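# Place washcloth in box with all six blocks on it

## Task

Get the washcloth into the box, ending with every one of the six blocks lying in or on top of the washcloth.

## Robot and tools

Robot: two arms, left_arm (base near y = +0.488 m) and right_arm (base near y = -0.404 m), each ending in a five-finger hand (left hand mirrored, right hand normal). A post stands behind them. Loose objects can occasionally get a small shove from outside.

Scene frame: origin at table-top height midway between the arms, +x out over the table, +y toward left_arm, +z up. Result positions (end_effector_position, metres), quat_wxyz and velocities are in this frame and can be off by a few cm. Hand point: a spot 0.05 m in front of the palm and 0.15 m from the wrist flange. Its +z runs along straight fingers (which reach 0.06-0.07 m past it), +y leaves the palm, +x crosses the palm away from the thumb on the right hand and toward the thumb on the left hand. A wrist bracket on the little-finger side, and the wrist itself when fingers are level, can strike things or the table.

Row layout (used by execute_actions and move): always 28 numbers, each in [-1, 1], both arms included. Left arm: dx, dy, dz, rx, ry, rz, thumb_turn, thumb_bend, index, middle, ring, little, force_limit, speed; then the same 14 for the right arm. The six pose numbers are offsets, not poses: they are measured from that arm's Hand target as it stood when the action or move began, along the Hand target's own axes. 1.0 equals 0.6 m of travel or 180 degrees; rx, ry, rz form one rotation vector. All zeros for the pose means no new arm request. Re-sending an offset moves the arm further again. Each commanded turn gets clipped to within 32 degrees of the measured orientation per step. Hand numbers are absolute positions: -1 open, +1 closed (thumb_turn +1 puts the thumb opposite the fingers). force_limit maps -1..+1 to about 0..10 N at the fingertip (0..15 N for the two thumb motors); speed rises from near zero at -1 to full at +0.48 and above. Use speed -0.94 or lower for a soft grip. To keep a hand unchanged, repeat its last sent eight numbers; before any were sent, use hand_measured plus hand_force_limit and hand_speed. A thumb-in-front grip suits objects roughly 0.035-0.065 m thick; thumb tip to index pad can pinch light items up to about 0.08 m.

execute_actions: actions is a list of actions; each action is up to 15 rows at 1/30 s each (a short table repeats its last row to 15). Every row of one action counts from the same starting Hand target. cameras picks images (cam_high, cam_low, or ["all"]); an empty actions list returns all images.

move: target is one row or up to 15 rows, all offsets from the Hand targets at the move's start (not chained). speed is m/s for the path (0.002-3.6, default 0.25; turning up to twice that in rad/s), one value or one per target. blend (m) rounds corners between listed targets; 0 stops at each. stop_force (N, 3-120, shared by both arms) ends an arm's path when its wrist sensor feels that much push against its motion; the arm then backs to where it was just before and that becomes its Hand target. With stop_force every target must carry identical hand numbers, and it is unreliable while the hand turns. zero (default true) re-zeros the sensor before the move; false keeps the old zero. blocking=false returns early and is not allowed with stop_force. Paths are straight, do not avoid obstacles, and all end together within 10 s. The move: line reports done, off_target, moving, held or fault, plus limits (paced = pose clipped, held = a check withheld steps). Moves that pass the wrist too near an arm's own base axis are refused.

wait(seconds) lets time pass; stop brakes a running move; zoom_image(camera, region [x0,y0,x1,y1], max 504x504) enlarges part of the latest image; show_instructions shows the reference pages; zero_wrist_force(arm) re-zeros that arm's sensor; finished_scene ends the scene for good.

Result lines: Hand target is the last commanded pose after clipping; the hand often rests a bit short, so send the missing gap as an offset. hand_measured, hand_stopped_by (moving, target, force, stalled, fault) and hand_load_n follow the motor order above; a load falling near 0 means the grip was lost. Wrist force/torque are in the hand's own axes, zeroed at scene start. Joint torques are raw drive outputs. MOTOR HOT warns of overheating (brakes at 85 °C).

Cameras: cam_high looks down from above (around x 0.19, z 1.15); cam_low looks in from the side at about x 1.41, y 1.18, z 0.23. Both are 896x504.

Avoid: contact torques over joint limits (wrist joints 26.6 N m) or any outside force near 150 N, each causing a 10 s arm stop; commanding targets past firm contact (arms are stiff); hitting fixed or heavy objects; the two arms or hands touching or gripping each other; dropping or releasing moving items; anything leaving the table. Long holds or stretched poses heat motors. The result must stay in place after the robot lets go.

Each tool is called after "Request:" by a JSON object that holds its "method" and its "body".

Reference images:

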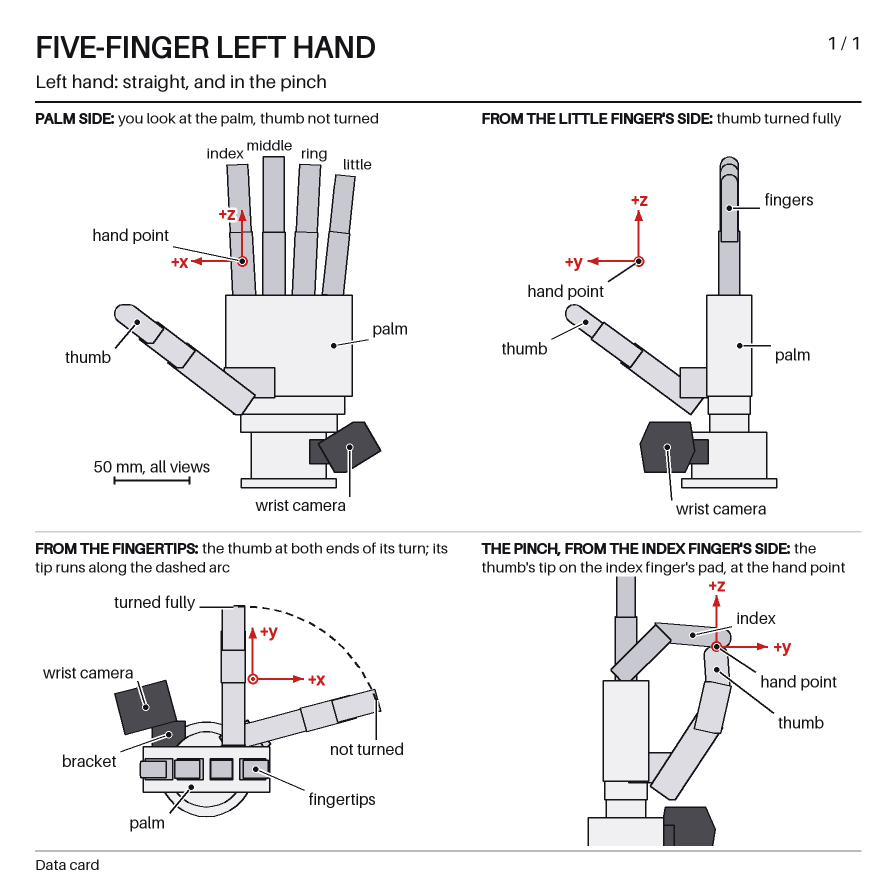

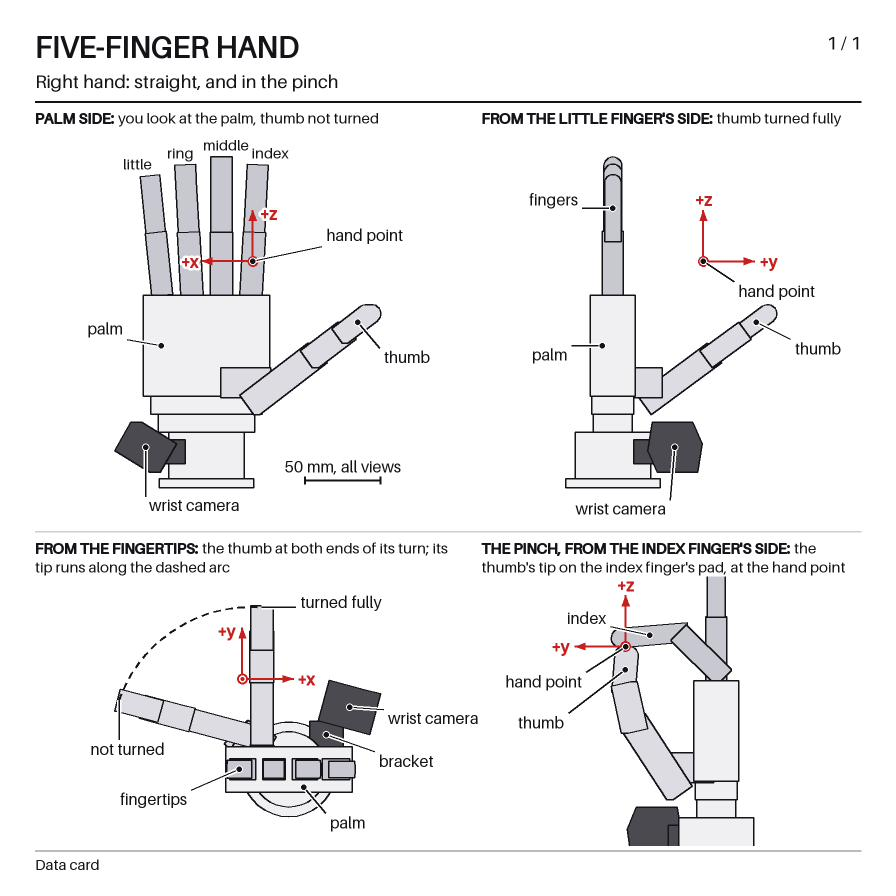

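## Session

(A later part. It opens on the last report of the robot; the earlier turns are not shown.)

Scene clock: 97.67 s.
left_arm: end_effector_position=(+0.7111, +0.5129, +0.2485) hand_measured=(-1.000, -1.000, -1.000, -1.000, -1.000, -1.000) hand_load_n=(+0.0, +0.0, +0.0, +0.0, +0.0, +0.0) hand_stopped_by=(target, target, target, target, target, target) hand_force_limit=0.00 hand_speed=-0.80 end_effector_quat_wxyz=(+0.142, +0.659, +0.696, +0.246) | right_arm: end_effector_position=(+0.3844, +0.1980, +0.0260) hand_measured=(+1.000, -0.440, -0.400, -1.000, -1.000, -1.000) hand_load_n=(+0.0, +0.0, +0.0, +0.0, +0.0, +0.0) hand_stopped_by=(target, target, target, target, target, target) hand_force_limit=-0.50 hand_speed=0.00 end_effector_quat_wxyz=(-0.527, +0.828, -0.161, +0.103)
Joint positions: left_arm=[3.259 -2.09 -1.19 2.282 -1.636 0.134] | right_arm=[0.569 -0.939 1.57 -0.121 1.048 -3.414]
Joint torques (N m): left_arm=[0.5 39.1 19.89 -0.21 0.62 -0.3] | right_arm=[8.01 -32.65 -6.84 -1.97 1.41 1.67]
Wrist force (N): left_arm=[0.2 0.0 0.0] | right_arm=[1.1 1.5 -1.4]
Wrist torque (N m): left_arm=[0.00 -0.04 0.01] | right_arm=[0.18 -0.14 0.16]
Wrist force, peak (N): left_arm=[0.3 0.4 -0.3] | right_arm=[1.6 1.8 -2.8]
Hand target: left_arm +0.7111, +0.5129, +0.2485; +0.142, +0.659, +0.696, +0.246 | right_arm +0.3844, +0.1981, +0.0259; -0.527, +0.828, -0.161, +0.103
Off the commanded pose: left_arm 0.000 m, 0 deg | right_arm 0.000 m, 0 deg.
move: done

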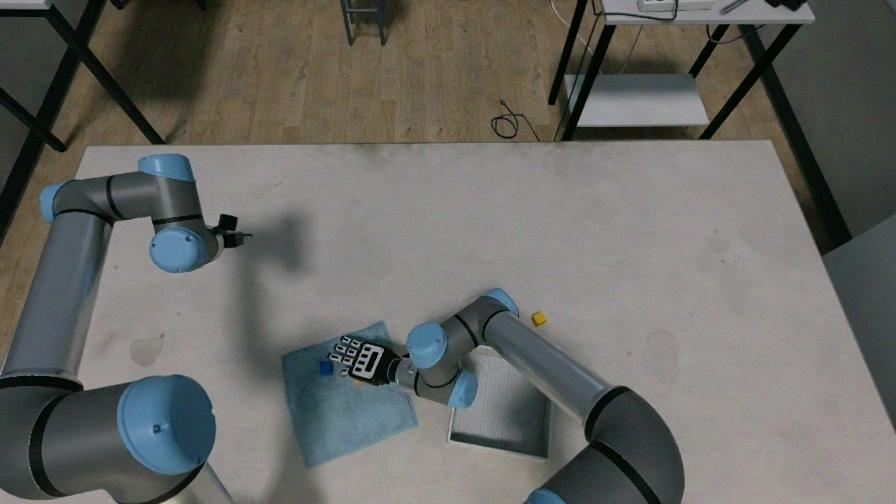

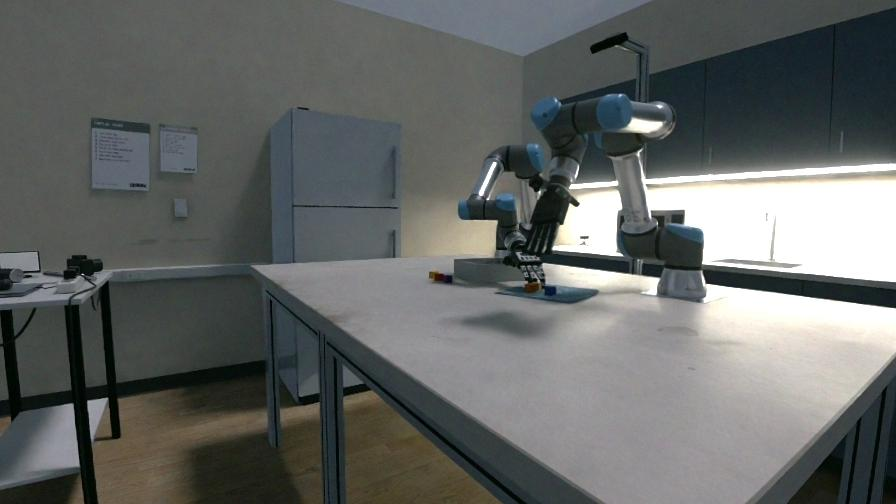

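Request:
{"method": "move", "body": {"target": [[0,0,0,0,0,0,-1,-1,-1,-1,-1,-1,0,-0.8,0,0,0,0,0,0,1,-0.25,0.15,-1,-1,-1,-0.6,-0.8],[0,0,0,0,0,0,-1,-1,-1,-1,-1,-1,0,-0.8,0,-0.1571,-0.0733,0,0,0,1,-0.25,0.15,-1,-1,-1,-0.6,-0.8],[0,0,0,0,0,0,-1,-1,-1,-1,-1,-1,0,-0.8,0.3914,-0.0271,-0.3521,0,0,0,1,-0.25,0.15,-1,-1,-1,-0.6,-0.8],[0,0,0,0,0,0,-1,-1,-1,-1,-1,-1,0,-0.8,0.3914,0.1328,-0.2775,0,0,0,1,-0.25,0.15,-1,-1,-1,-0.6,-0.8]], "speed": [0.2,0.15,0.3,0.12], "blend": [0,0.03,0.03,0], "cameras": []}}

Request:
{"method": "move", "body": {"target": [0,0,0,0,0,0,-1,-1,-1,-1,-1,-1,0,-0.8,0,0.0121,0.0056,0,0,0,1,-0.25,0.15,-1,-1,-1,-0.6,-0.8], "speed": 0.005, "stop_force": 3, "cameras": ["cam_high","cam_low"]}}

Request:
{"method": "zoom_image", "body": {"camera": "cam_high", "region": [460, 260, 570, 340]}}

Request:
{"method": "zoom_image", "body": {"camera": "cam_high", "region": [310, 340, 390, 420]}}

Scene clock: 102.93 s.
left_arm: end_effector_position=(+0.7111, +0.5129, +0.2485) hand_measured=(-1.000, -1.000, -1.000, -1.000, -1.000, -1.000) hand_load_n=(+0.0, -0.5, +0.0, +0.0, +0.5, +0.0) hand_stopped_by=(target, target, target, target, target, target) hand_force_limit=0.00 hand_speed=-0.80 end_effector_quat_wxyz=(+0.142, +0.659, +0.696, +0.246) | right_arm: end_effector_position=(+0.5326, -0.0613, +0.0242) hand_measured=(+1.000, -0.272, -0.088, -1.000, -1.000, -1.000) hand_load_n=(-0.5, +3.0, +3.0, -0.5, +0.0, +0.0) hand_stopped_by=(target, force, force, target, target, target) hand_force_limit=-0.60 hand_speed=-0.80 end_effector_quat_wxyz=(-0.527, +0.828, -0.161, +0.103)
Joint positions: left_arm=[3.259 -2.09 -1.19 2.282 -1.636 0.134] | right_arm=[-0.011 -0.882 1.543 0.205 0.588 -3.917]
Joint torques (N m): left_arm=[0.22 38.95 19.36 -0.1 0.66 -0.23] | right_arm=[8.52 -33.41 -4.48 -0.54 0.66 1.75]
Wrist force (N): left_arm=[0.3 0.2 0.0] | right_arm=[0.7 1.0 -1.5]
Wrist torque (N m): left_arm=[0.03 -0.05 0.01] | right_arm=[0.14 -0.11 0.16]
Wrist force, peak (N): left_arm=[0.4 0.3 -0.4] | right_arm=[1.7 1.5 -2.7]
Hand target: left_arm +0.7111, +0.5129, +0.2485; +0.142, +0.659, +0.696, +0.246 | right_arm +0.5326, -0.0613, +0.0242; -0.527, +0.828, -0.161, +0.103
Off the commanded pose: left_arm 0.000 m, 0 deg | right_arm 0.000 m, 0 deg.
move: done

Scene clock: 105.30 s.
left_arm: end_effector_position=(+0.7111, +0.5129, +0.2485) hand_measured=(-1.000, -1.000, -1.000, -1.000, -1.000, -1.000) hand_load_n=(+0.0, +0.0, +0.0, +0.0, +0.0, +0.0) hand_stopped_by=(target, target, target, target, target, target) hand_force_limit=0.00 hand_speed=-0.80 end_effector_quat_wxyz=(+0.142, +0.659, +0.696, +0.246) | right_arm: end_effector_position=(+0.5326, -0.0613, +0.0162) hand_measured=(+1.000, -0.270, -0.088, -1.000, -1.000, -1.000) hand_load_n=(+0.0, +0.0, +0.0, +0.0, +0.0, +0.0) hand_stopped_by=(target, force, force, target, target, target) hand_force_limit=-0.60 hand_speed=-0.80 end_effector_quat_wxyz=(-0.527, +0.828, -0.161, +0.103)
Joint positions: left_arm=[3.259 -2.09 -1.19 2.282 -1.636 0.134] | right_arm=[-0.011 -0.87 1.547 0.19 0.588 -3.917]
Joint torques (N m): left_arm=[-0.02 38.78 19.66 -0.16 0.67 -0.21] | right_arm=[-6.36 -33.12 -4.92 -0.6 -1.45 -1.34]
Wrist force (N): left_arm=[0.3 0.0 0.0] | right_arm=[0.8 0.8 -1.9]
Wrist torque (N m): left_arm=[0.00 -0.05 0.01] | right_arm=[0.17 -0.11 0.15]
Wrist force, peak (N): left_arm=[0.2 0.5 -0.1] | right_arm=[0.2 -0.8 -2.9]
Hand target: left_arm +0.7111, +0.5129, +0.2485; +0.142, +0.659, +0.696, +0.246 | right_arm +0.5326, -0.0613, +0.0162; -0.527, +0.828, -0.161, +0.103
Off the commanded pose: left_arm 0.000 m, 0 deg | right_arm 0.000 m, 0 deg.
move: done

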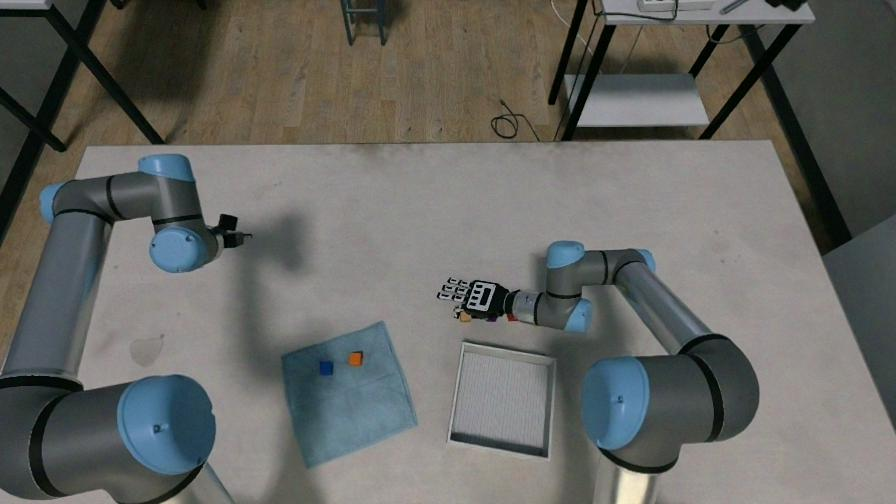

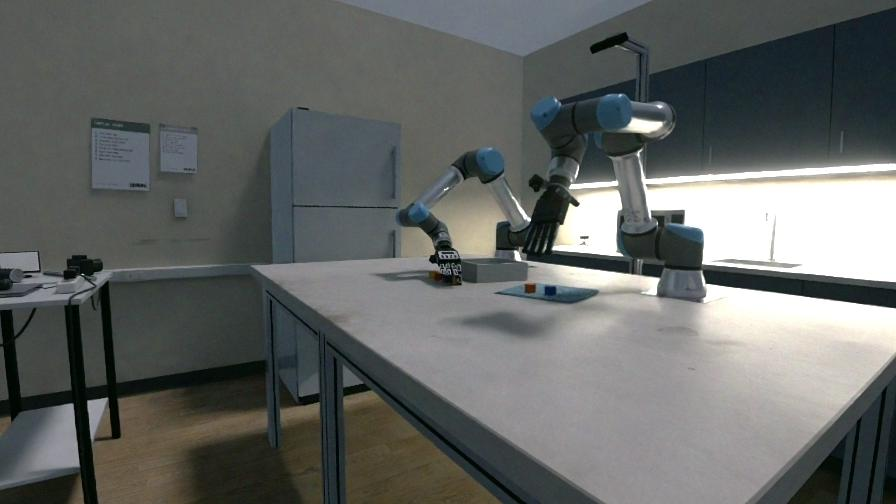

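Scaled by 4.582 from the camera's image (finer frame: 1280x720).

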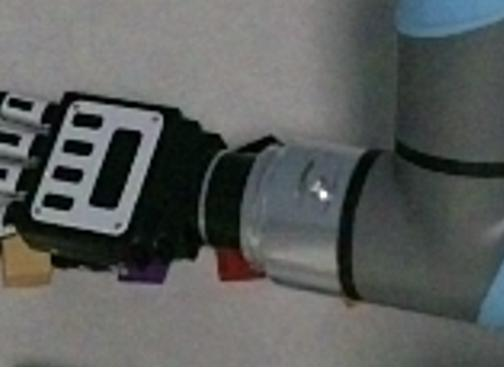

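Scaled by 6.300 from the camera's image (finer frame: 1280x720).

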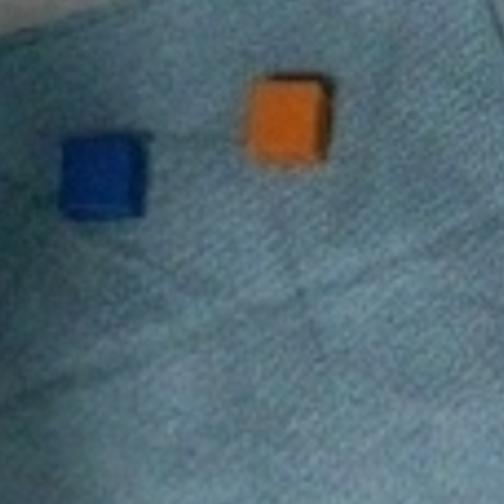

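Request:
{"method": "move", "body": {"target": [[0,0,0,0,0,0,-1,-1,-1,-1,-1,-1,0,-0.8,0,0,0,0,0,0,1,-0.25,-0.5,-1,-1,-1,-0.5,-0.3],[0,0,0,0,0,0,-1,-1,-1,-1,-1,-1,0,-0.8,0,-0.1722,-0.0803,0,0,0,1,-0.44,-0.4,-1,-1,-1,-0.5,0],[0,0,0,0,0,0,-1,-1,-1,-1,-1,-1,0,-0.8,-0.3295,-0.3247,0.2467,0,0,0,1,-0.44,-0.4,-1,-1,-1,-0.5,0],[0,0,0,0,0,0,-1,-1,-1,-1,-1,-1,0,-0.8,-0.3295,-0.1673,0.3202,0,0,0,1,-0.44,-0.4,-1,-1,-1,-0.5,0]], "speed": [0.1,0.2,0.35,0.12], "blend": [0,0,0.03,0], "cameras": ["cam_high","cam_low"]}}

Request:
{"method": "zoom_image", "body": {"camera": "cam_high", "region": [280, 300, 440, 410]}}

Request:
{"method": "zoom_image", "body": {"camera": "cam_low", "region": [400, 230, 620, 310]}}

Request:
{"method": "zoom_image", "body": {"camera": "cam_high", "region": [460, 260, 570, 340]}}

Scene clock: 111.07 s.
left_arm: end_effector_position=(+0.7111, +0.5129, +0.2485) hand_measured=(-1.000, -1.000, -1.000, -1.000, -1.000, -1.000) hand_load_n=(+0.0, +0.0, +0.0, +0.0, +0.0, +0.0) hand_stopped_by=(target, target, target, target, target, target) hand_force_limit=0.00 hand_speed=-0.80 end_effector_quat_wxyz=(+0.142, +0.659, +0.696, +0.246) | right_arm: end_effector_position=(+0.4308, +0.2137, +0.0260) hand_measured=(+1.000, -0.440, -0.400, -1.000, -1.000, -1.000) hand_load_n=(+0.0, +0.0, -0.5, -0.5, +0.0, -0.5) hand_stopped_by=(target, target, target, target, target, target) hand_force_limit=-0.50 hand_speed=0.00 end_effector_quat_wxyz=(-0.527, +0.828, -0.161, +0.103)
Joint positions: left_arm=[3.259 -2.09 -1.19 2.282 -1.636 0.134] | right_arm=[0.545 -0.851 1.411 -0.044 1.027 -3.428]
Joint torques (N m): left_arm=[-0.07 39.53 19.39 -0.02 0.76 -0.37] | right_arm=[7.86 -36.53 -7.26 -1.73 1.35 1.66]
Wrist force (N): left_arm=[0.1 0.1 0.1] | right_arm=[0.8 1.8 -1.6]
Wrist torque (N m): left_arm=[0.01 -0.01 -0.01] | right_arm=[0.27 -0.10 0.15]
Wrist force, peak (N): left_arm=[0.2 0.4 -0.3] | right_arm=[1.7 2.0 -2.9]
Hand target: left_arm +0.7111, +0.5129, +0.2485; +0.142, +0.659, +0.696, +0.246 | right_arm +0.4308, +0.2137, +0.0259; -0.527, +0.828, -0.161, +0.103
Off the commanded pose: left_arm 0.000 m, 0 deg | right_arm 0.000 m, 0 deg.
move: done

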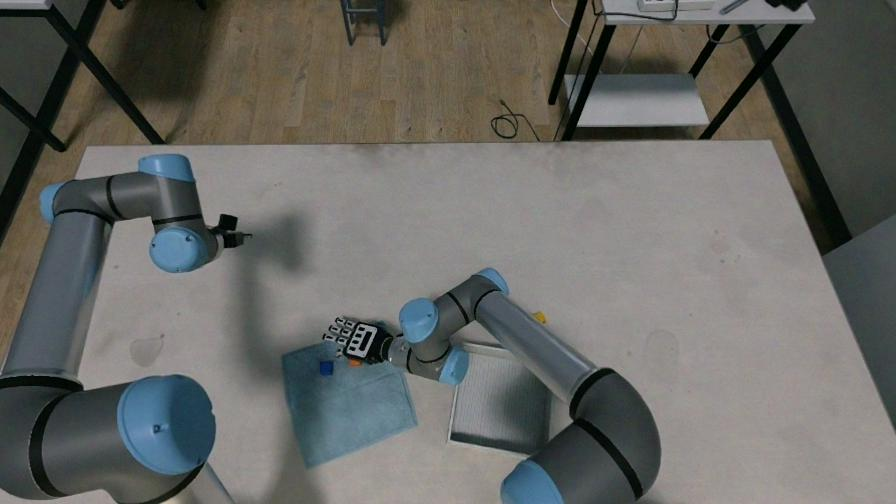

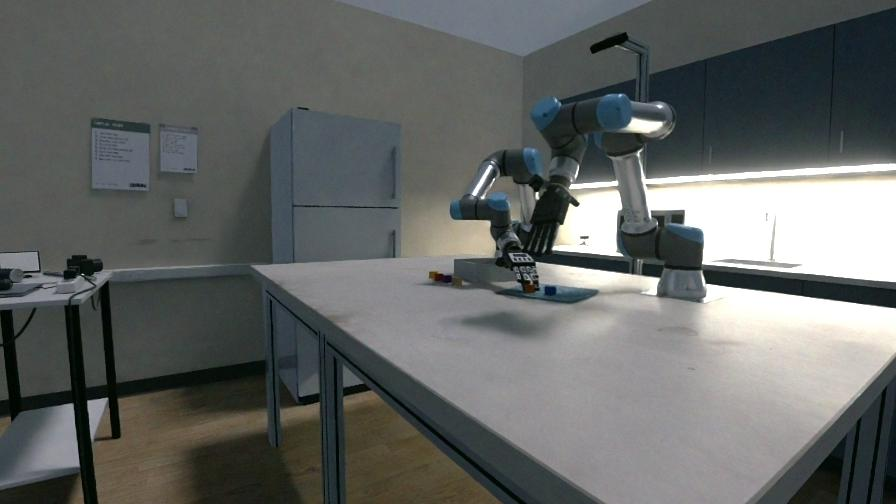

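Scaled by 3.150 from the camera's image (finer frame: 1280x720).

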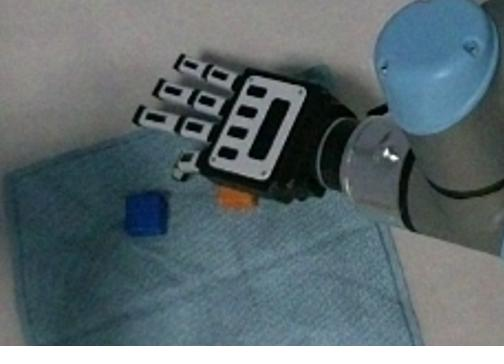

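Scaled by 2.291 from the camera's image (finer frame: 1280x720).

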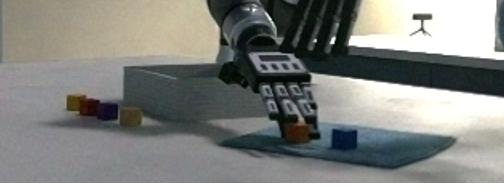

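Scaled by 4.582 from the camera's image (finer frame: 1280x720).

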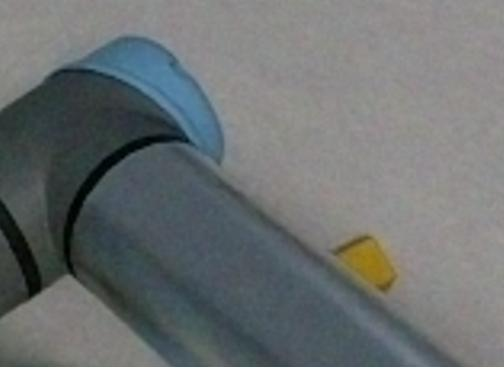

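Request:
{"method": "move", "body": {"target": [[0,0,0,0,0,0,-1,-1,-1,-1,-1,-1,0,-0.8,0,0,0,0,0,0,1,-0.25,0.15,-1,-1,-1,-0.5,-0.8],[0,0,0,0,0,0,-1,-1,-1,-1,-1,-1,0,-0.8,0,-0.1571,-0.0733,0,0,0,1,-0.25,0.15,-1,-1,-1,-0.5,-0.8],[0,0,0,0,0,0,-1,-1,-1,-1,-1,-1,0,-0.8,0.2920,-0.0432,-0.3178,0,0,0,1,-0.25,0.15,-1,-1,-1,-0.5,-0.8],[0,0,0,0,0,0,-1,-1,-1,-1,-1,-1,0,-0.8,0.2920,0.1198,-0.2417,0,0,0,1,-0.25,0.15,-1,-1,-1,-0.5,-0.8]], "speed": [0.2,0.15,0.3,0.1], "blend": [0,0.03,0.03,0], "cameras": ["cam_high","cam_low"]}}

Request:
{"method": "zoom_image", "body": {"camera": "cam_high", "region": [430, 260, 540, 340]}}

Request:
{"method": "zoom_image", "body": {"camera": "cam_low", "region": [400, 230, 520, 300]}}

Request:
{"method": "zoom_image", "body": {"camera": "cam_high", "region": [310, 340, 390, 420]}}

Scene clock: 116.37 s.
left_arm: end_effector_position=(+0.7111, +0.5129, +0.2485) hand_measured=(-1.000, -1.000, -1.000, -1.000, -1.000, -1.000) hand_load_n=(+0.0, +0.0, +0.0, +0.0, +0.0, +0.0) hand_stopped_by=(target, target, target, target, target, target) hand_force_limit=0.00 hand_speed=-0.80 end_effector_quat_wxyz=(+0.142, +0.659, +0.696, +0.246) | right_arm: end_effector_position=(+0.5324, -0.0021, +0.0222) hand_measured=(+1.000, -0.262, -0.052, -1.000, -1.000, -1.000) hand_load_n=(+0.0, +4.5, +4.5, +0.0, +0.0, +0.0) hand_stopped_by=(target, force, force, target, target, target) hand_force_limit=-0.50 hand_speed=-0.80 end_effector_quat_wxyz=(-0.527, +0.828, -0.161, +0.103)
Joint positions: left_arm=[3.259 -2.09 -1.19 2.282 -1.636 0.134] | right_arm=[0.104 -0.868 1.497 0.122 0.667 -3.775]
Joint torques (N m): left_arm=[0.3 39.15 20.18 -0.04 0.84 -0.25] | right_arm=[7.76 -34 -5.34 -0.96 0.45 1.66]
Wrist force (N): left_arm=[0.1 0.1 -0.1] | right_arm=[0.6 1.2 -1.7]
Wrist torque (N m): left_arm=[0.02 -0.03 0.00] | right_arm=[0.19 -0.10 0.19]
Wrist force, peak (N): left_arm=[0.4 -0.2 -0.2] | right_arm=[1.3 2.0 -2.9]
Hand target: left_arm +0.7111, +0.5129, +0.2485; +0.142, +0.659, +0.696, +0.246 | right_arm +0.5323, -0.0021, +0.0221; -0.527, +0.828, -0.161, +0.103
Off the commanded pose: left_arm 0.000 m, 0 deg | right_arm 0.000 m, 0 deg.
move: done

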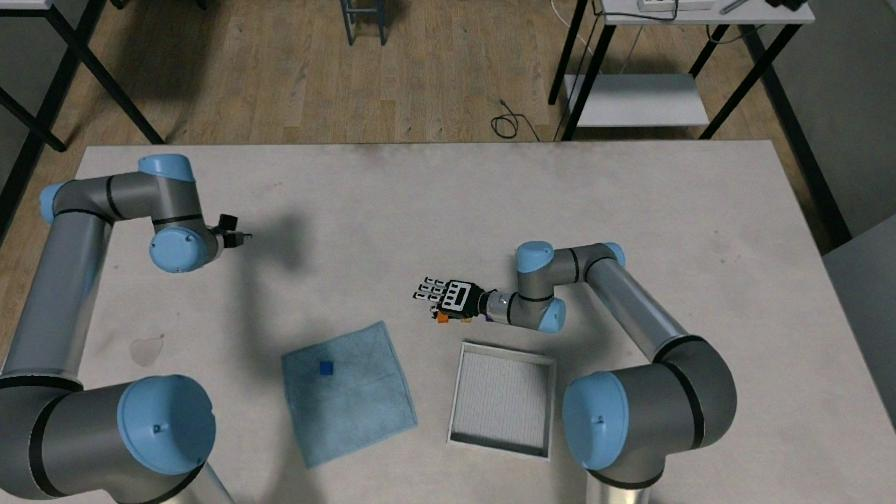

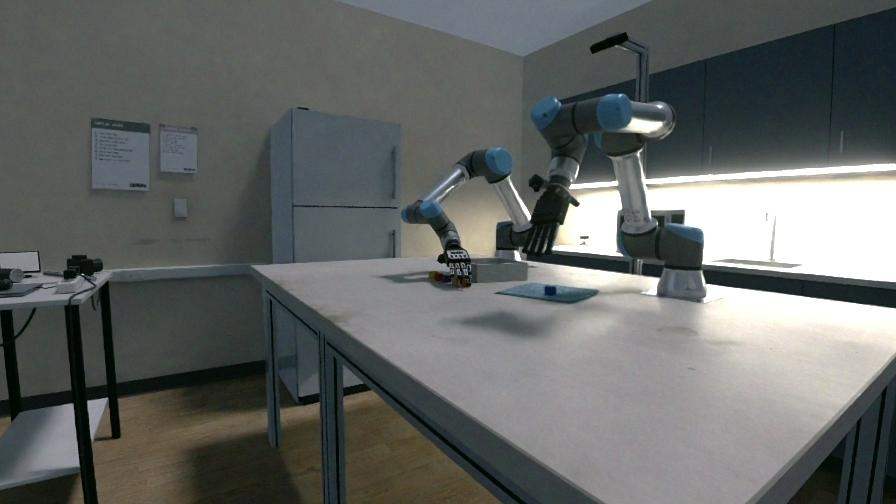

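Scaled by 4.582 from the camera's image (finer frame: 1280x720).

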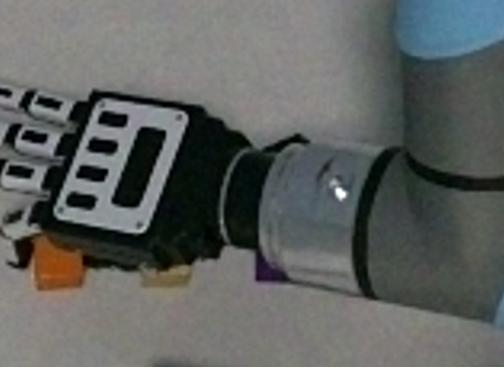

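Scaled by 4.200 from the camera's image (finer frame: 1280x720).

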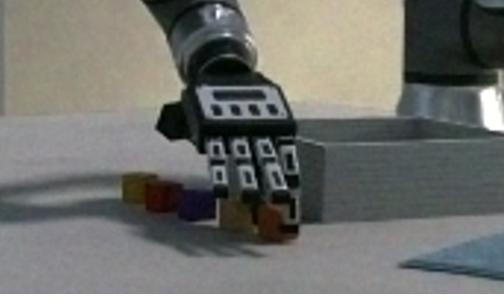

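Scaled by 6.300 from the camera's image (finer frame: 1280x720).

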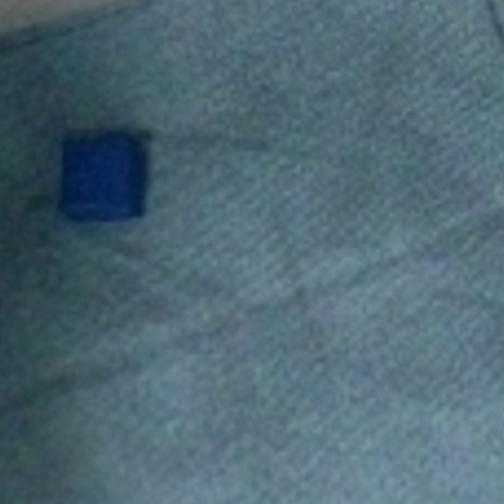

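Request:
{"method": "move", "body": {"target": [[0,0,0,0,0,0,-1,-1,-1,-1,-1,-1,0,-0.8,0,0.0024,0.0011,0,0,0,1,-0.25,0.15,-1,-1,-1,-0.5,-0.8],[0,0,0,0,0,0,-1,-1,-1,-1,-1,-1,0,-0.8,0,0.0024,0.0011,0,0,0,1,-0.25,-0.5,-1,-1,-1,-0.5,-0.3],[0,0,0,0,0,0,-1,-1,-1,-1,-1,-1,0,-0.8,0,-0.1631,-0.0761,0,0,0,1,-0.44,-0.4,-1,-1,-1,-0.5,0],[0,0,0,0,0,0,-1,-1,-1,-1,-1,-1,0,-0.8,-0.3659,-0.3180,0.2561,0,0,0,1,-0.44,-0.4,-1,-1,-1,-0.5,0],[0,0,0,0,0,0,-1,-1,-1,-1,-1,-1,0,-0.8,-0.3659,-0.1607,0.3295,0,0,0,1,-0.44,-0.4,-1,-1,-1,-0.5,0]], "speed": [0.02,0.1,0.2,0.35,0.12], "blend": [0,0,0,0.03,0], "cameras": ["cam_high","cam_low"]}}

Request:
{"method": "zoom_image", "body": {"camera": "cam_high", "region": [280, 300, 440, 410]}}

Request:
{"method": "zoom_image", "body": {"camera": "cam_low", "region": [400, 230, 620, 310]}}

Request:
{"method": "zoom_image", "body": {"camera": "cam_high", "region": [430, 260, 570, 340]}}

Scene clock: 122.37 s.
left_arm: end_effector_position=(+0.7111, +0.5129, +0.2485) hand_measured=(-1.000, -1.000, -1.000, -1.000, -1.000, -1.000) hand_load_n=(+0.0, +0.0, +0.0, +0.0, +0.0, +0.0) hand_stopped_by=(target, target, target, target, target, target) hand_force_limit=0.00 hand_speed=-0.80 end_effector_quat_wxyz=(+0.142, +0.659, +0.696, +0.246) | right_arm: end_effector_position=(+0.4116, +0.2842, +0.0259) hand_measured=(+1.000, -0.440, -0.400, -1.000, -1.000, -1.000) hand_load_n=(-0.5, +0.0, +0.0, +0.0, +0.0, -0.5) hand_stopped_by=(target, target, target, target, target, target) hand_force_limit=-0.50 hand_speed=0.00 end_effector_quat_wxyz=(-0.527, +0.828, -0.161, +0.103)
Joint positions: left_arm=[3.259 -2.09 -1.19 2.282 -1.636 0.134] | right_arm=[0.662 -0.77 1.256 0 1.13 -3.364]
Joint torques (N m): left_arm=[0.27 39.29 19.78 0.02 0.77 -0.3] | right_arm=[8.32 -40.59 -7.76 -1.91 1.37 1.64]
Wrist force (N): left_arm=[0.1 0.0 -0.1] | right_arm=[1.2 1.4 -1.6]
Wrist torque (N m): left_arm=[0.00 -0.03 0.00] | right_arm=[0.17 -0.15 0.17]
Wrist force, peak (N): left_arm=[0.1 0.0 -0.6] | right_arm=[1.5 2.3 -2.8]
Hand target: left_arm +0.7111, +0.5129, +0.2485; +0.142, +0.659, +0.696, +0.246 | right_arm +0.4116, +0.2842, +0.0259; -0.527, +0.828, -0.161, +0.103
Off the commanded pose: left_arm 0.000 m, 0 deg | right_arm 0.000 m, 0 deg.
move: done

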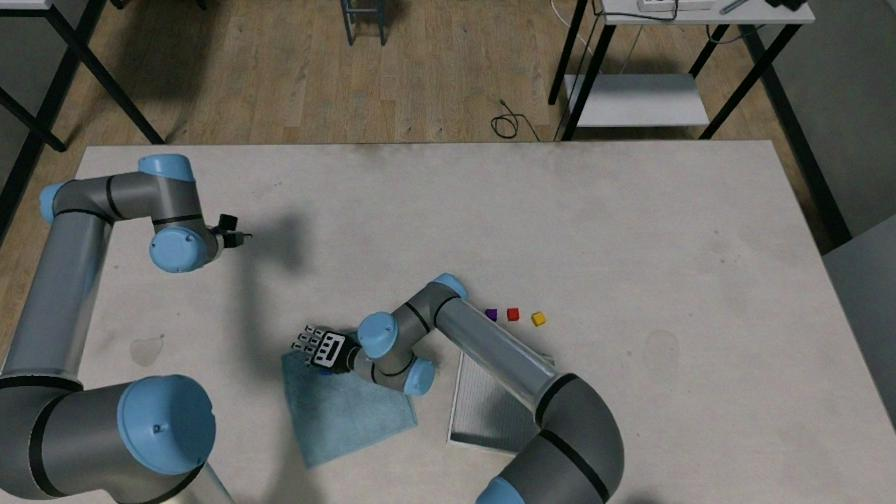

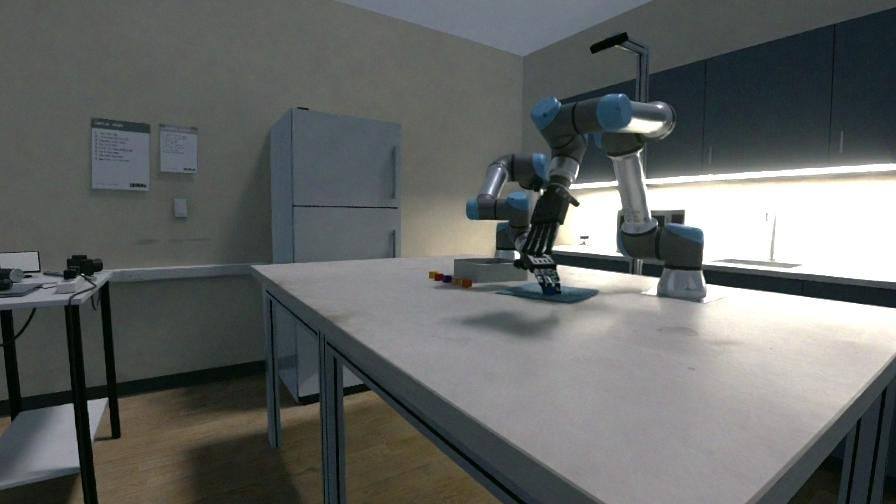

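Scaled by 3.150 from the camera's image (finer frame: 1280x720).

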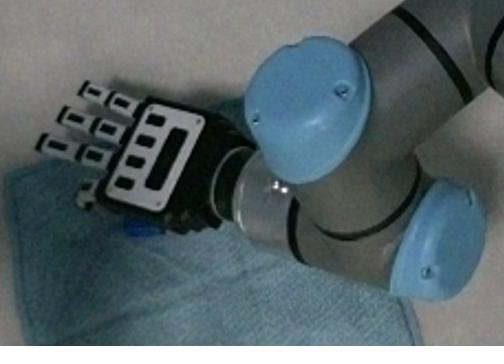

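Scaled by 2.291 from the camera's image (finer frame: 1280x720).

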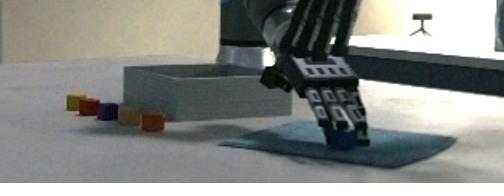

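Scaled by 3.600 from the camera's image (finer frame: 1280x720).

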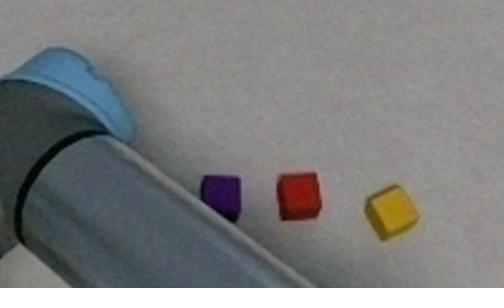

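Request:
{"method": "move", "body": {"target": [[0,0,0,0,0,0,-1,-1,-1,-1,-1,-1,0,-0.8,0,0,0,0,0,0,1,-0.25,0.15,-1,-1,-1,-0.5,-0.8],[0,0,0,0,0,0,-1,-1,-1,-1,-1,-1,0,-0.8,0,-0.1571,-0.0733,0,0,0,1,-0.25,0.15,-1,-1,-1,-0.5,-0.8],[0,0,0,0,0,0,-1,-1,-1,-1,-1,-1,0,-0.8,0.3272,-0.0413,-0.3220,0,0,0,1,-0.25,0.15,-1,-1,-1,-0.5,-0.8],[0,0,0,0,0,0,-1,-1,-1,-1,-1,-1,0,-0.8,0.3272,0.1240,-0.2448,0,0,0,1,-0.25,0.15,-1,-1,-1,-0.5,-0.8],[0,0,0,0,0,0,-1,-1,-1,-1,-1,-1,0,-0.8,0.3272,0.1240,-0.2448,0,0,0,1,-0.25,-0.5,-1,-1,-1,-0.5,-0.3],[0,0,0,0,0,0,-1,-1,-1,-1,-1,-1,0,-0.8,0.3272,-0.0413,-0.3220,0,0,0,1,-0.44,-0.4,-1,-1,-1,-0.5,0]], "speed": [0.2,0.15,0.3,0.1,0.1,0.2], "blend": [0,0.03,0.03,0,0,0], "cameras": ["cam_high","cam_low"]}}

Request:
{"method": "zoom_image", "body": {"camera": "cam_high", "region": [380, 260, 570, 370]}}

Request:
{"method": "zoom_image", "body": {"camera": "cam_high", "region": [260, 300, 580, 480]}}

Scene clock: 130.23 s.
left_arm: end_effector_position=(+0.7111, +0.5129, +0.2485) hand_measured=(-1.000, -1.000, -1.000, -1.000, -1.000, -1.000) hand_load_n=(+0.0, +0.0, +0.0, +0.0, +0.0, +0.0) hand_stopped_by=(target, target, target, target, target, target) hand_force_limit=0.00 hand_speed=-0.80 end_effector_quat_wxyz=(+0.142, +0.659, +0.696, +0.246) | right_arm: end_effector_position=(+0.5316, +0.0579, +0.1300) hand_measured=(+1.000, -0.440, -0.400, -1.000, -1.000, -1.000) hand_load_n=(+0.0, +0.0, +0.0, +0.0, +0.0, +0.0) hand_stopped_by=(target, target, target, target, target, target) hand_force_limit=-0.50 hand_speed=0.00 end_effector_quat_wxyz=(-0.527, +0.828, -0.161, +0.103)
Joint positions: left_arm=[3.259 -2.09 -1.19 2.282 -1.636 0.134] | right_arm=[0.214 -0.957 1.324 0.301 0.751 -3.665]
Joint torques (N m): left_arm=[0.19 39.12 20.07 0.01 0.84 -0.35] | right_arm=[-7.91 -60.96 -25.15 2.65 -1.81 -1.7]
Wrist force (N): left_arm=[0.1 0.0 -0.1] | right_arm=[0.8 1.4 -1.8]
Wrist torque (N m): left_arm=[0.01 -0.02 0.00] | right_arm=[0.22 -0.12 0.31]
Wrist force, peak (N): left_arm=[0.3 0.4 -0.2] | right_arm=[1.6 1.7 -2.8]
Hand target: left_arm +0.7111, +0.5129, +0.2485; +0.142, +0.659, +0.696, +0.246 | right_arm +0.5316, +0.0579, +0.1300; -0.527, +0.828, -0.161, +0.103
Off the commanded pose: left_arm 0.000 m, 0 deg | right_arm 0.000 m, 0 deg.
move: done

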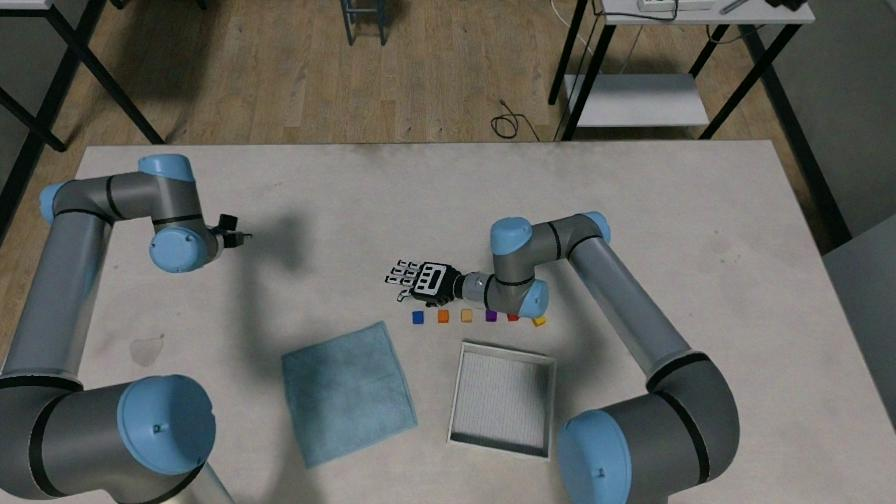

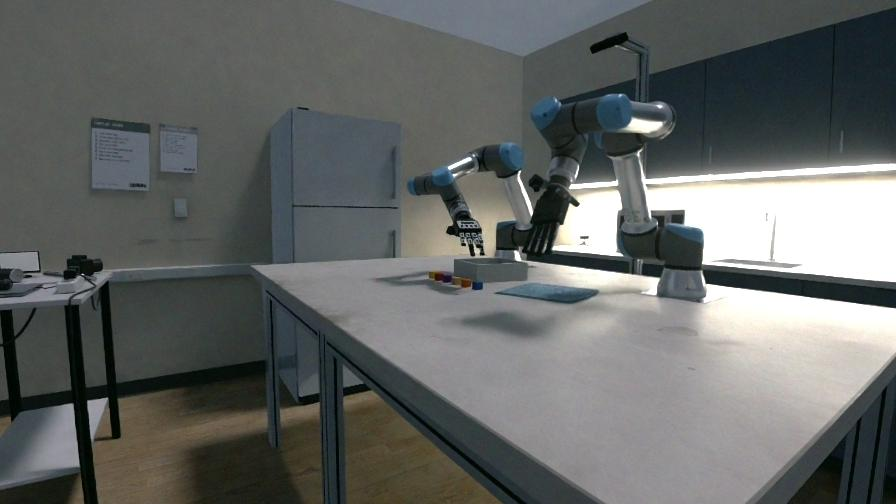

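Scaled by 2.653 from the camera's image (finer frame: 1280x720).

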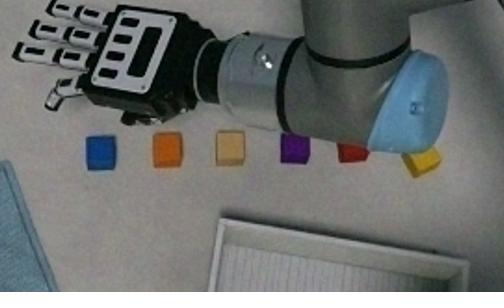

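Scaled by 1.575 from the camera's image (finer frame: 1280x720).

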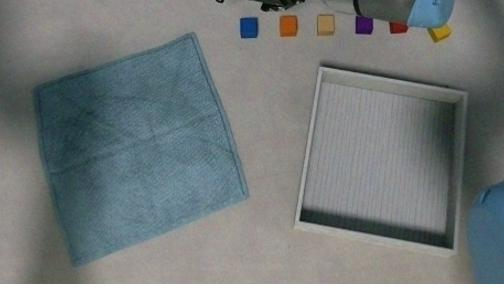

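Request:
{"method": "move", "body": {"target": [0,0,0,0,0,0,-1,-1,-1,-1,-1,-1,0,-0.8,-0.5015,-0.0373,0.0798,0.0678,0.2587,0.0866,1,-0.3,-0.3,-0.3,-1,-1,0,0], "speed": 0.25, "cameras": ["all"]}}

Request:
{"method": "zoom_image", "body": {"camera": "cam_high", "region": [260, 320, 480, 490]}}

Request:
{"method": "zoom_image", "body": {"camera": "cam_low", "region": [480, 180, 700, 310]}}

Scene clock: 144.40 s.
left_arm: end_effector_position=(+0.7111, +0.5129, +0.2485) hand_measured=(-1.000, -1.000, -1.000, -1.000, -1.000, -1.000) hand_load_n=(+0.0, +0.0, +0.0, +0.0, +0.0, +0.0) hand_stopped_by=(target, target, target, target, target, target) hand_force_limit=0.00 hand_speed=-0.80 end_effector_quat_wxyz=(+0.142, +0.659, +0.696, +0.246) | right_arm: end_effector_position=(+0.2726, +0.2199, +0.1300) hand_measured=(+1.000, -0.300, -0.300, -0.300, -1.000, -1.000) hand_load_n=(+0.0, +0.0, +0.0, +0.0, +0.0, -0.5) hand_stopped_by=(target, target, target, target, target, target) hand_force_limit=0.00 hand_speed=0.00 end_effector_quat_wxyz=(-0.512, +0.632, -0.452, +0.366)
Joint positions: left_arm=[3.259 -2.09 -1.19 2.282 -1.636 0.134] | right_arm=[1.132 -1.078 1.615 -0.231 2.381 -2.917]
Joint torques (N m): left_arm=[0.16 38.83 20.23 0.13 0.89 -0.27] | right_arm=[7.86 -28.52 -23.78 1.7 2.08 1.69]
Wrist force (N): left_arm=[0.1 -0.1 -0.1] | right_arm=[1.6 1.6 -2.3]
Wrist torque (N m): left_arm=[-0.01 -0.03 0.01] | right_arm=[0.35 -0.15 0.25]
Wrist force, peak (N): left_arm=[0.4 -0.1 -0.4] | right_arm=[0.4 2.0 -3.2]
Hand target: left_arm +0.7111, +0.5129, +0.2485; +0.142, +0.659, +0.696, +0.246 | right_arm +0.2726, +0.2200, +0.1300; -0.512, +0.632, -0.452, +0.366
Off the commanded pose: left_arm 0.000 m, 0 deg | right_arm 0.000 m, 0 deg.
move: done

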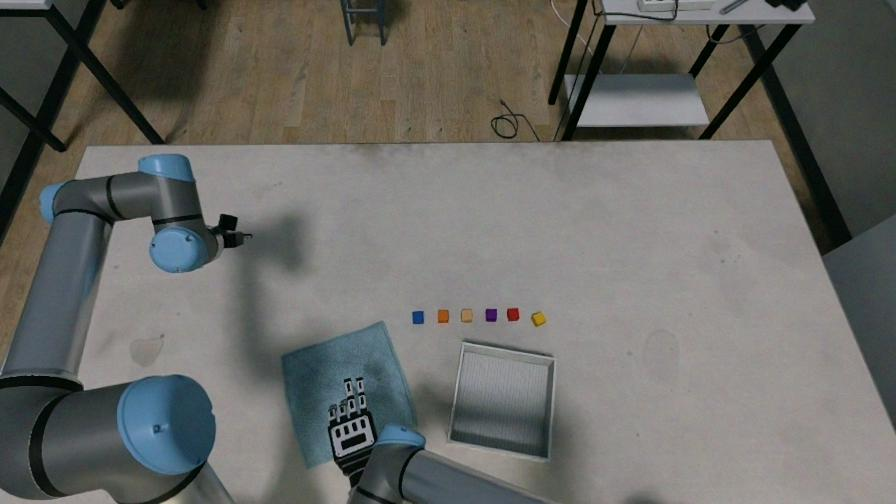

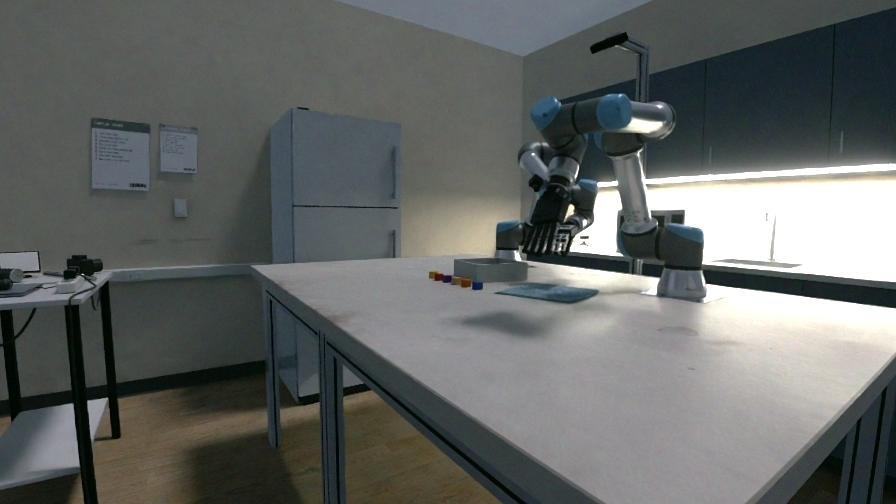

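Scaled by 2.291 from the camera's image (finer frame: 1280x720).

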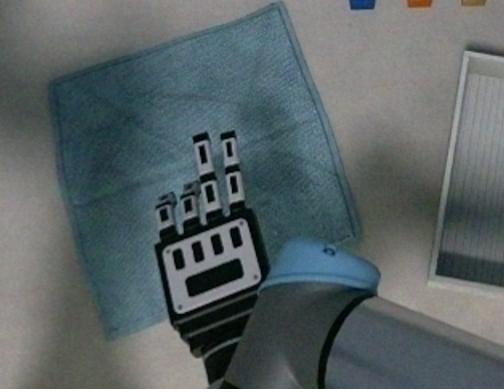

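Scaled by 2.291 from the camera's image (finer frame: 1280x720).

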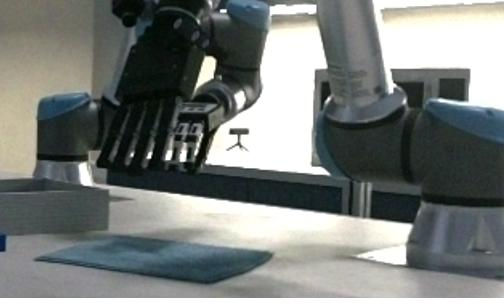

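Request:
{"method": "move", "body": {"target": [0,0,0,0,0,0,-1,-1,-1,-1,-1,-1,0,-0.8,0,0.1581,0.0336,0,0,0,1,-0.3,-0.3,-0.3,-1,-1,0,0], "speed": 0.12, "cameras": []}}

Request:
{"method": "move", "body": {"target": [0,0,0,0,0,0,-1,-1,-1,-1,-1,-1,0,-0.8,0,0.0424,0.009,0,0,0,1,-0.3,-0.3,-0.3,-1,-1,0,0], "speed": 0.006, "stop_force": 4, "cameras": ["all"]}}

Request:
{"method": "zoom_image", "body": {"camera": "cam_high", "region": [260, 320, 480, 490]}}

Request:
{"method": "zoom_image", "body": {"camera": "cam_low", "region": [480, 220, 630, 310]}}

Scene clock: 147.43 s.
left_arm: end_effector_position=(+0.7111, +0.5129, +0.2485) hand_measured=(-1.000, -1.000, -1.000, -1.000, -1.000, -1.000) hand_load_n=(+0.0, +0.0, +0.0, +0.0, +0.0, +0.0) hand_stopped_by=(target, target, target, target, target, target) hand_force_limit=0.00 hand_speed=-0.80 end_effector_quat_wxyz=(+0.142, +0.659, +0.696, +0.246) | right_arm: end_effector_position=(+0.2726, +0.2200, +0.0330) hand_measured=(+1.000, -0.300, -0.300, -0.300, -1.000, -1.000) hand_load_n=(+0.0, +0.5, +0.0, +0.0, -0.5, +0.0) hand_stopped_by=(target, target, target, target, target, target) hand_force_limit=0.00 hand_speed=0.00 end_effector_quat_wxyz=(-0.512, +0.632, -0.452, +0.366)
Joint positions: left_arm=[3.259 -2.09 -1.19 2.282 -1.636 0.134] | right_arm=[1.132 -0.941 1.688 -0.441 2.382 -2.917]
Joint torques (N m): left_arm=[0.17 39.57 19.79 0.18 0.99 -0.27] | right_arm=[-4.19 -31.39 -5.61 -2.16 -0.83 -1.83]
Wrist force (N): left_arm=[0.3 0.0 0.0] | right_arm=[1.7 1.4 -2.2]
Wrist torque (N m): left_arm=[0.00 -0.05 0.01] | right_arm=[0.31 -0.17 0.38]
Wrist force, peak (N): left_arm=[0.4 0.2 -0.4] | right_arm=[1.6 2.4 -2.3]
Hand target: left_arm +0.7111, +0.5129, +0.2485; +0.142, +0.659, +0.696, +0.246 | right_arm +0.2726, +0.2200, +0.0330; -0.512, +0.632, -0.452, +0.366
Off the commanded pose: left_arm 0.000 m, 0 deg | right_arm 0.000 m, 0 deg.
move: done

Scene clock: 151.57 s.
left_arm: end_effector_position=(+0.7111, +0.5129, +0.2485) hand_measured=(-1.000, -1.000, -1.000, -1.000, -1.000, -1.000) hand_load_n=(+0.0, +0.0, +0.0, +0.5, +0.0, +0.0) hand_stopped_by=(target, target, target, target, target, target) hand_force_limit=0.00 hand_speed=-0.80 end_effector_quat_wxyz=(+0.142, +0.659, +0.696, +0.246) | right_arm: end_effector_position=(+0.2726, +0.2200, +0.0165) hand_measured=(+1.000, -0.300, -0.300, -0.300, -1.000, -1.000) hand_load_n=(+0.0, -3.0, -0.5, +0.0, +0.0, +0.0) hand_stopped_by=(target, target, target, target, target, target) hand_force_limit=0.00 hand_speed=0.00 end_effector_quat_wxyz=(-0.512, +0.632, -0.452, +0.366)
Joint positions: left_arm=[3.259 -2.09 -1.19 2.282 -1.636 0.134] | right_arm=[1.132 -0.914 1.695 -0.475 2.382 -2.917]
Joint torques (N m): left_arm=[0.3 39.16 20.25 0.15 0.93 -0.3] | right_arm=[-7.82 -56.18 -20.77 2.14 -0.86 -0.63]
Wrist force (N): left_arm=[0.1 0.0 -0.2] | right_arm=[0.9 -2.4 -3.5]
Wrist torque (N m): left_arm=[0.01 -0.03 0.00] | right_arm=[0.10 -0.07 0.29]
Wrist force, peak (N): left_arm=[0.5 0.1 -0.3] | right_arm=[1.2 -2.9 -4.1]
Hand target: left_arm +0.7111, +0.5129, +0.2485; +0.142, +0.659, +0.696, +0.246 | right_arm +0.2726, +0.2200, +0.0165; -0.512, +0.632, -0.452, +0.366 (not the last commanded pose)
Off the commanded pose: left_arm 0.000 m, 0 deg | right_arm 0.010 m, 0 deg.
move: contact (right_arm)

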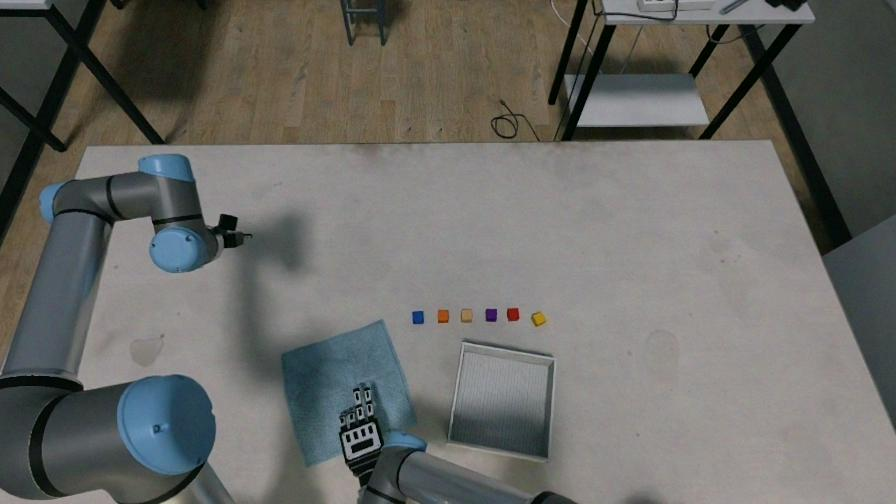

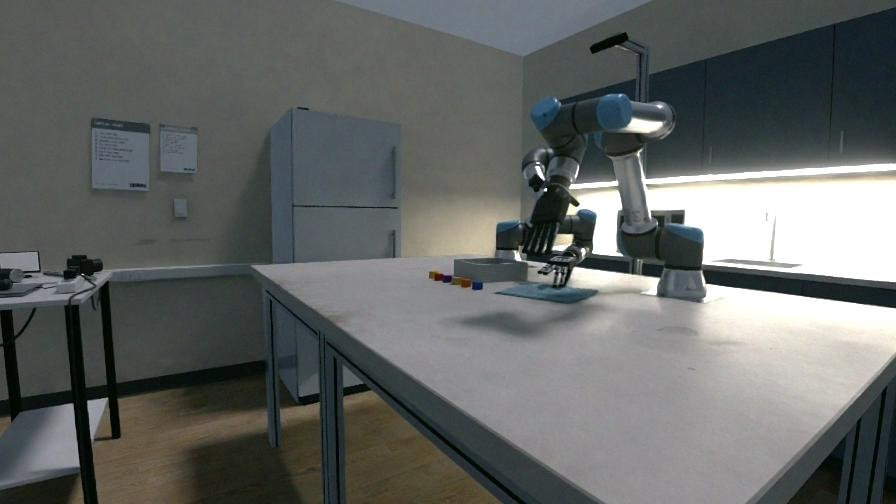

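Scaled by 2.291 from the camera's image (finer frame: 1280x720).

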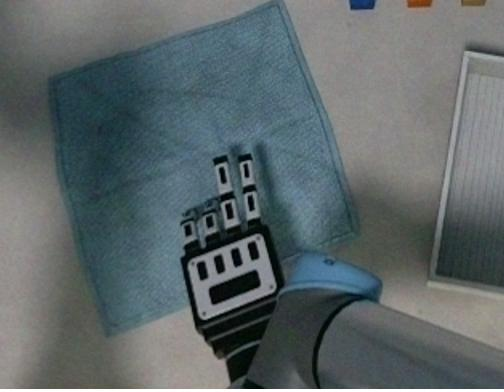

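Scaled by 3.360 from the camera's image (finer frame: 1280x720).

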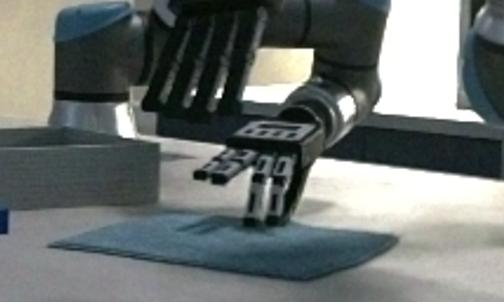

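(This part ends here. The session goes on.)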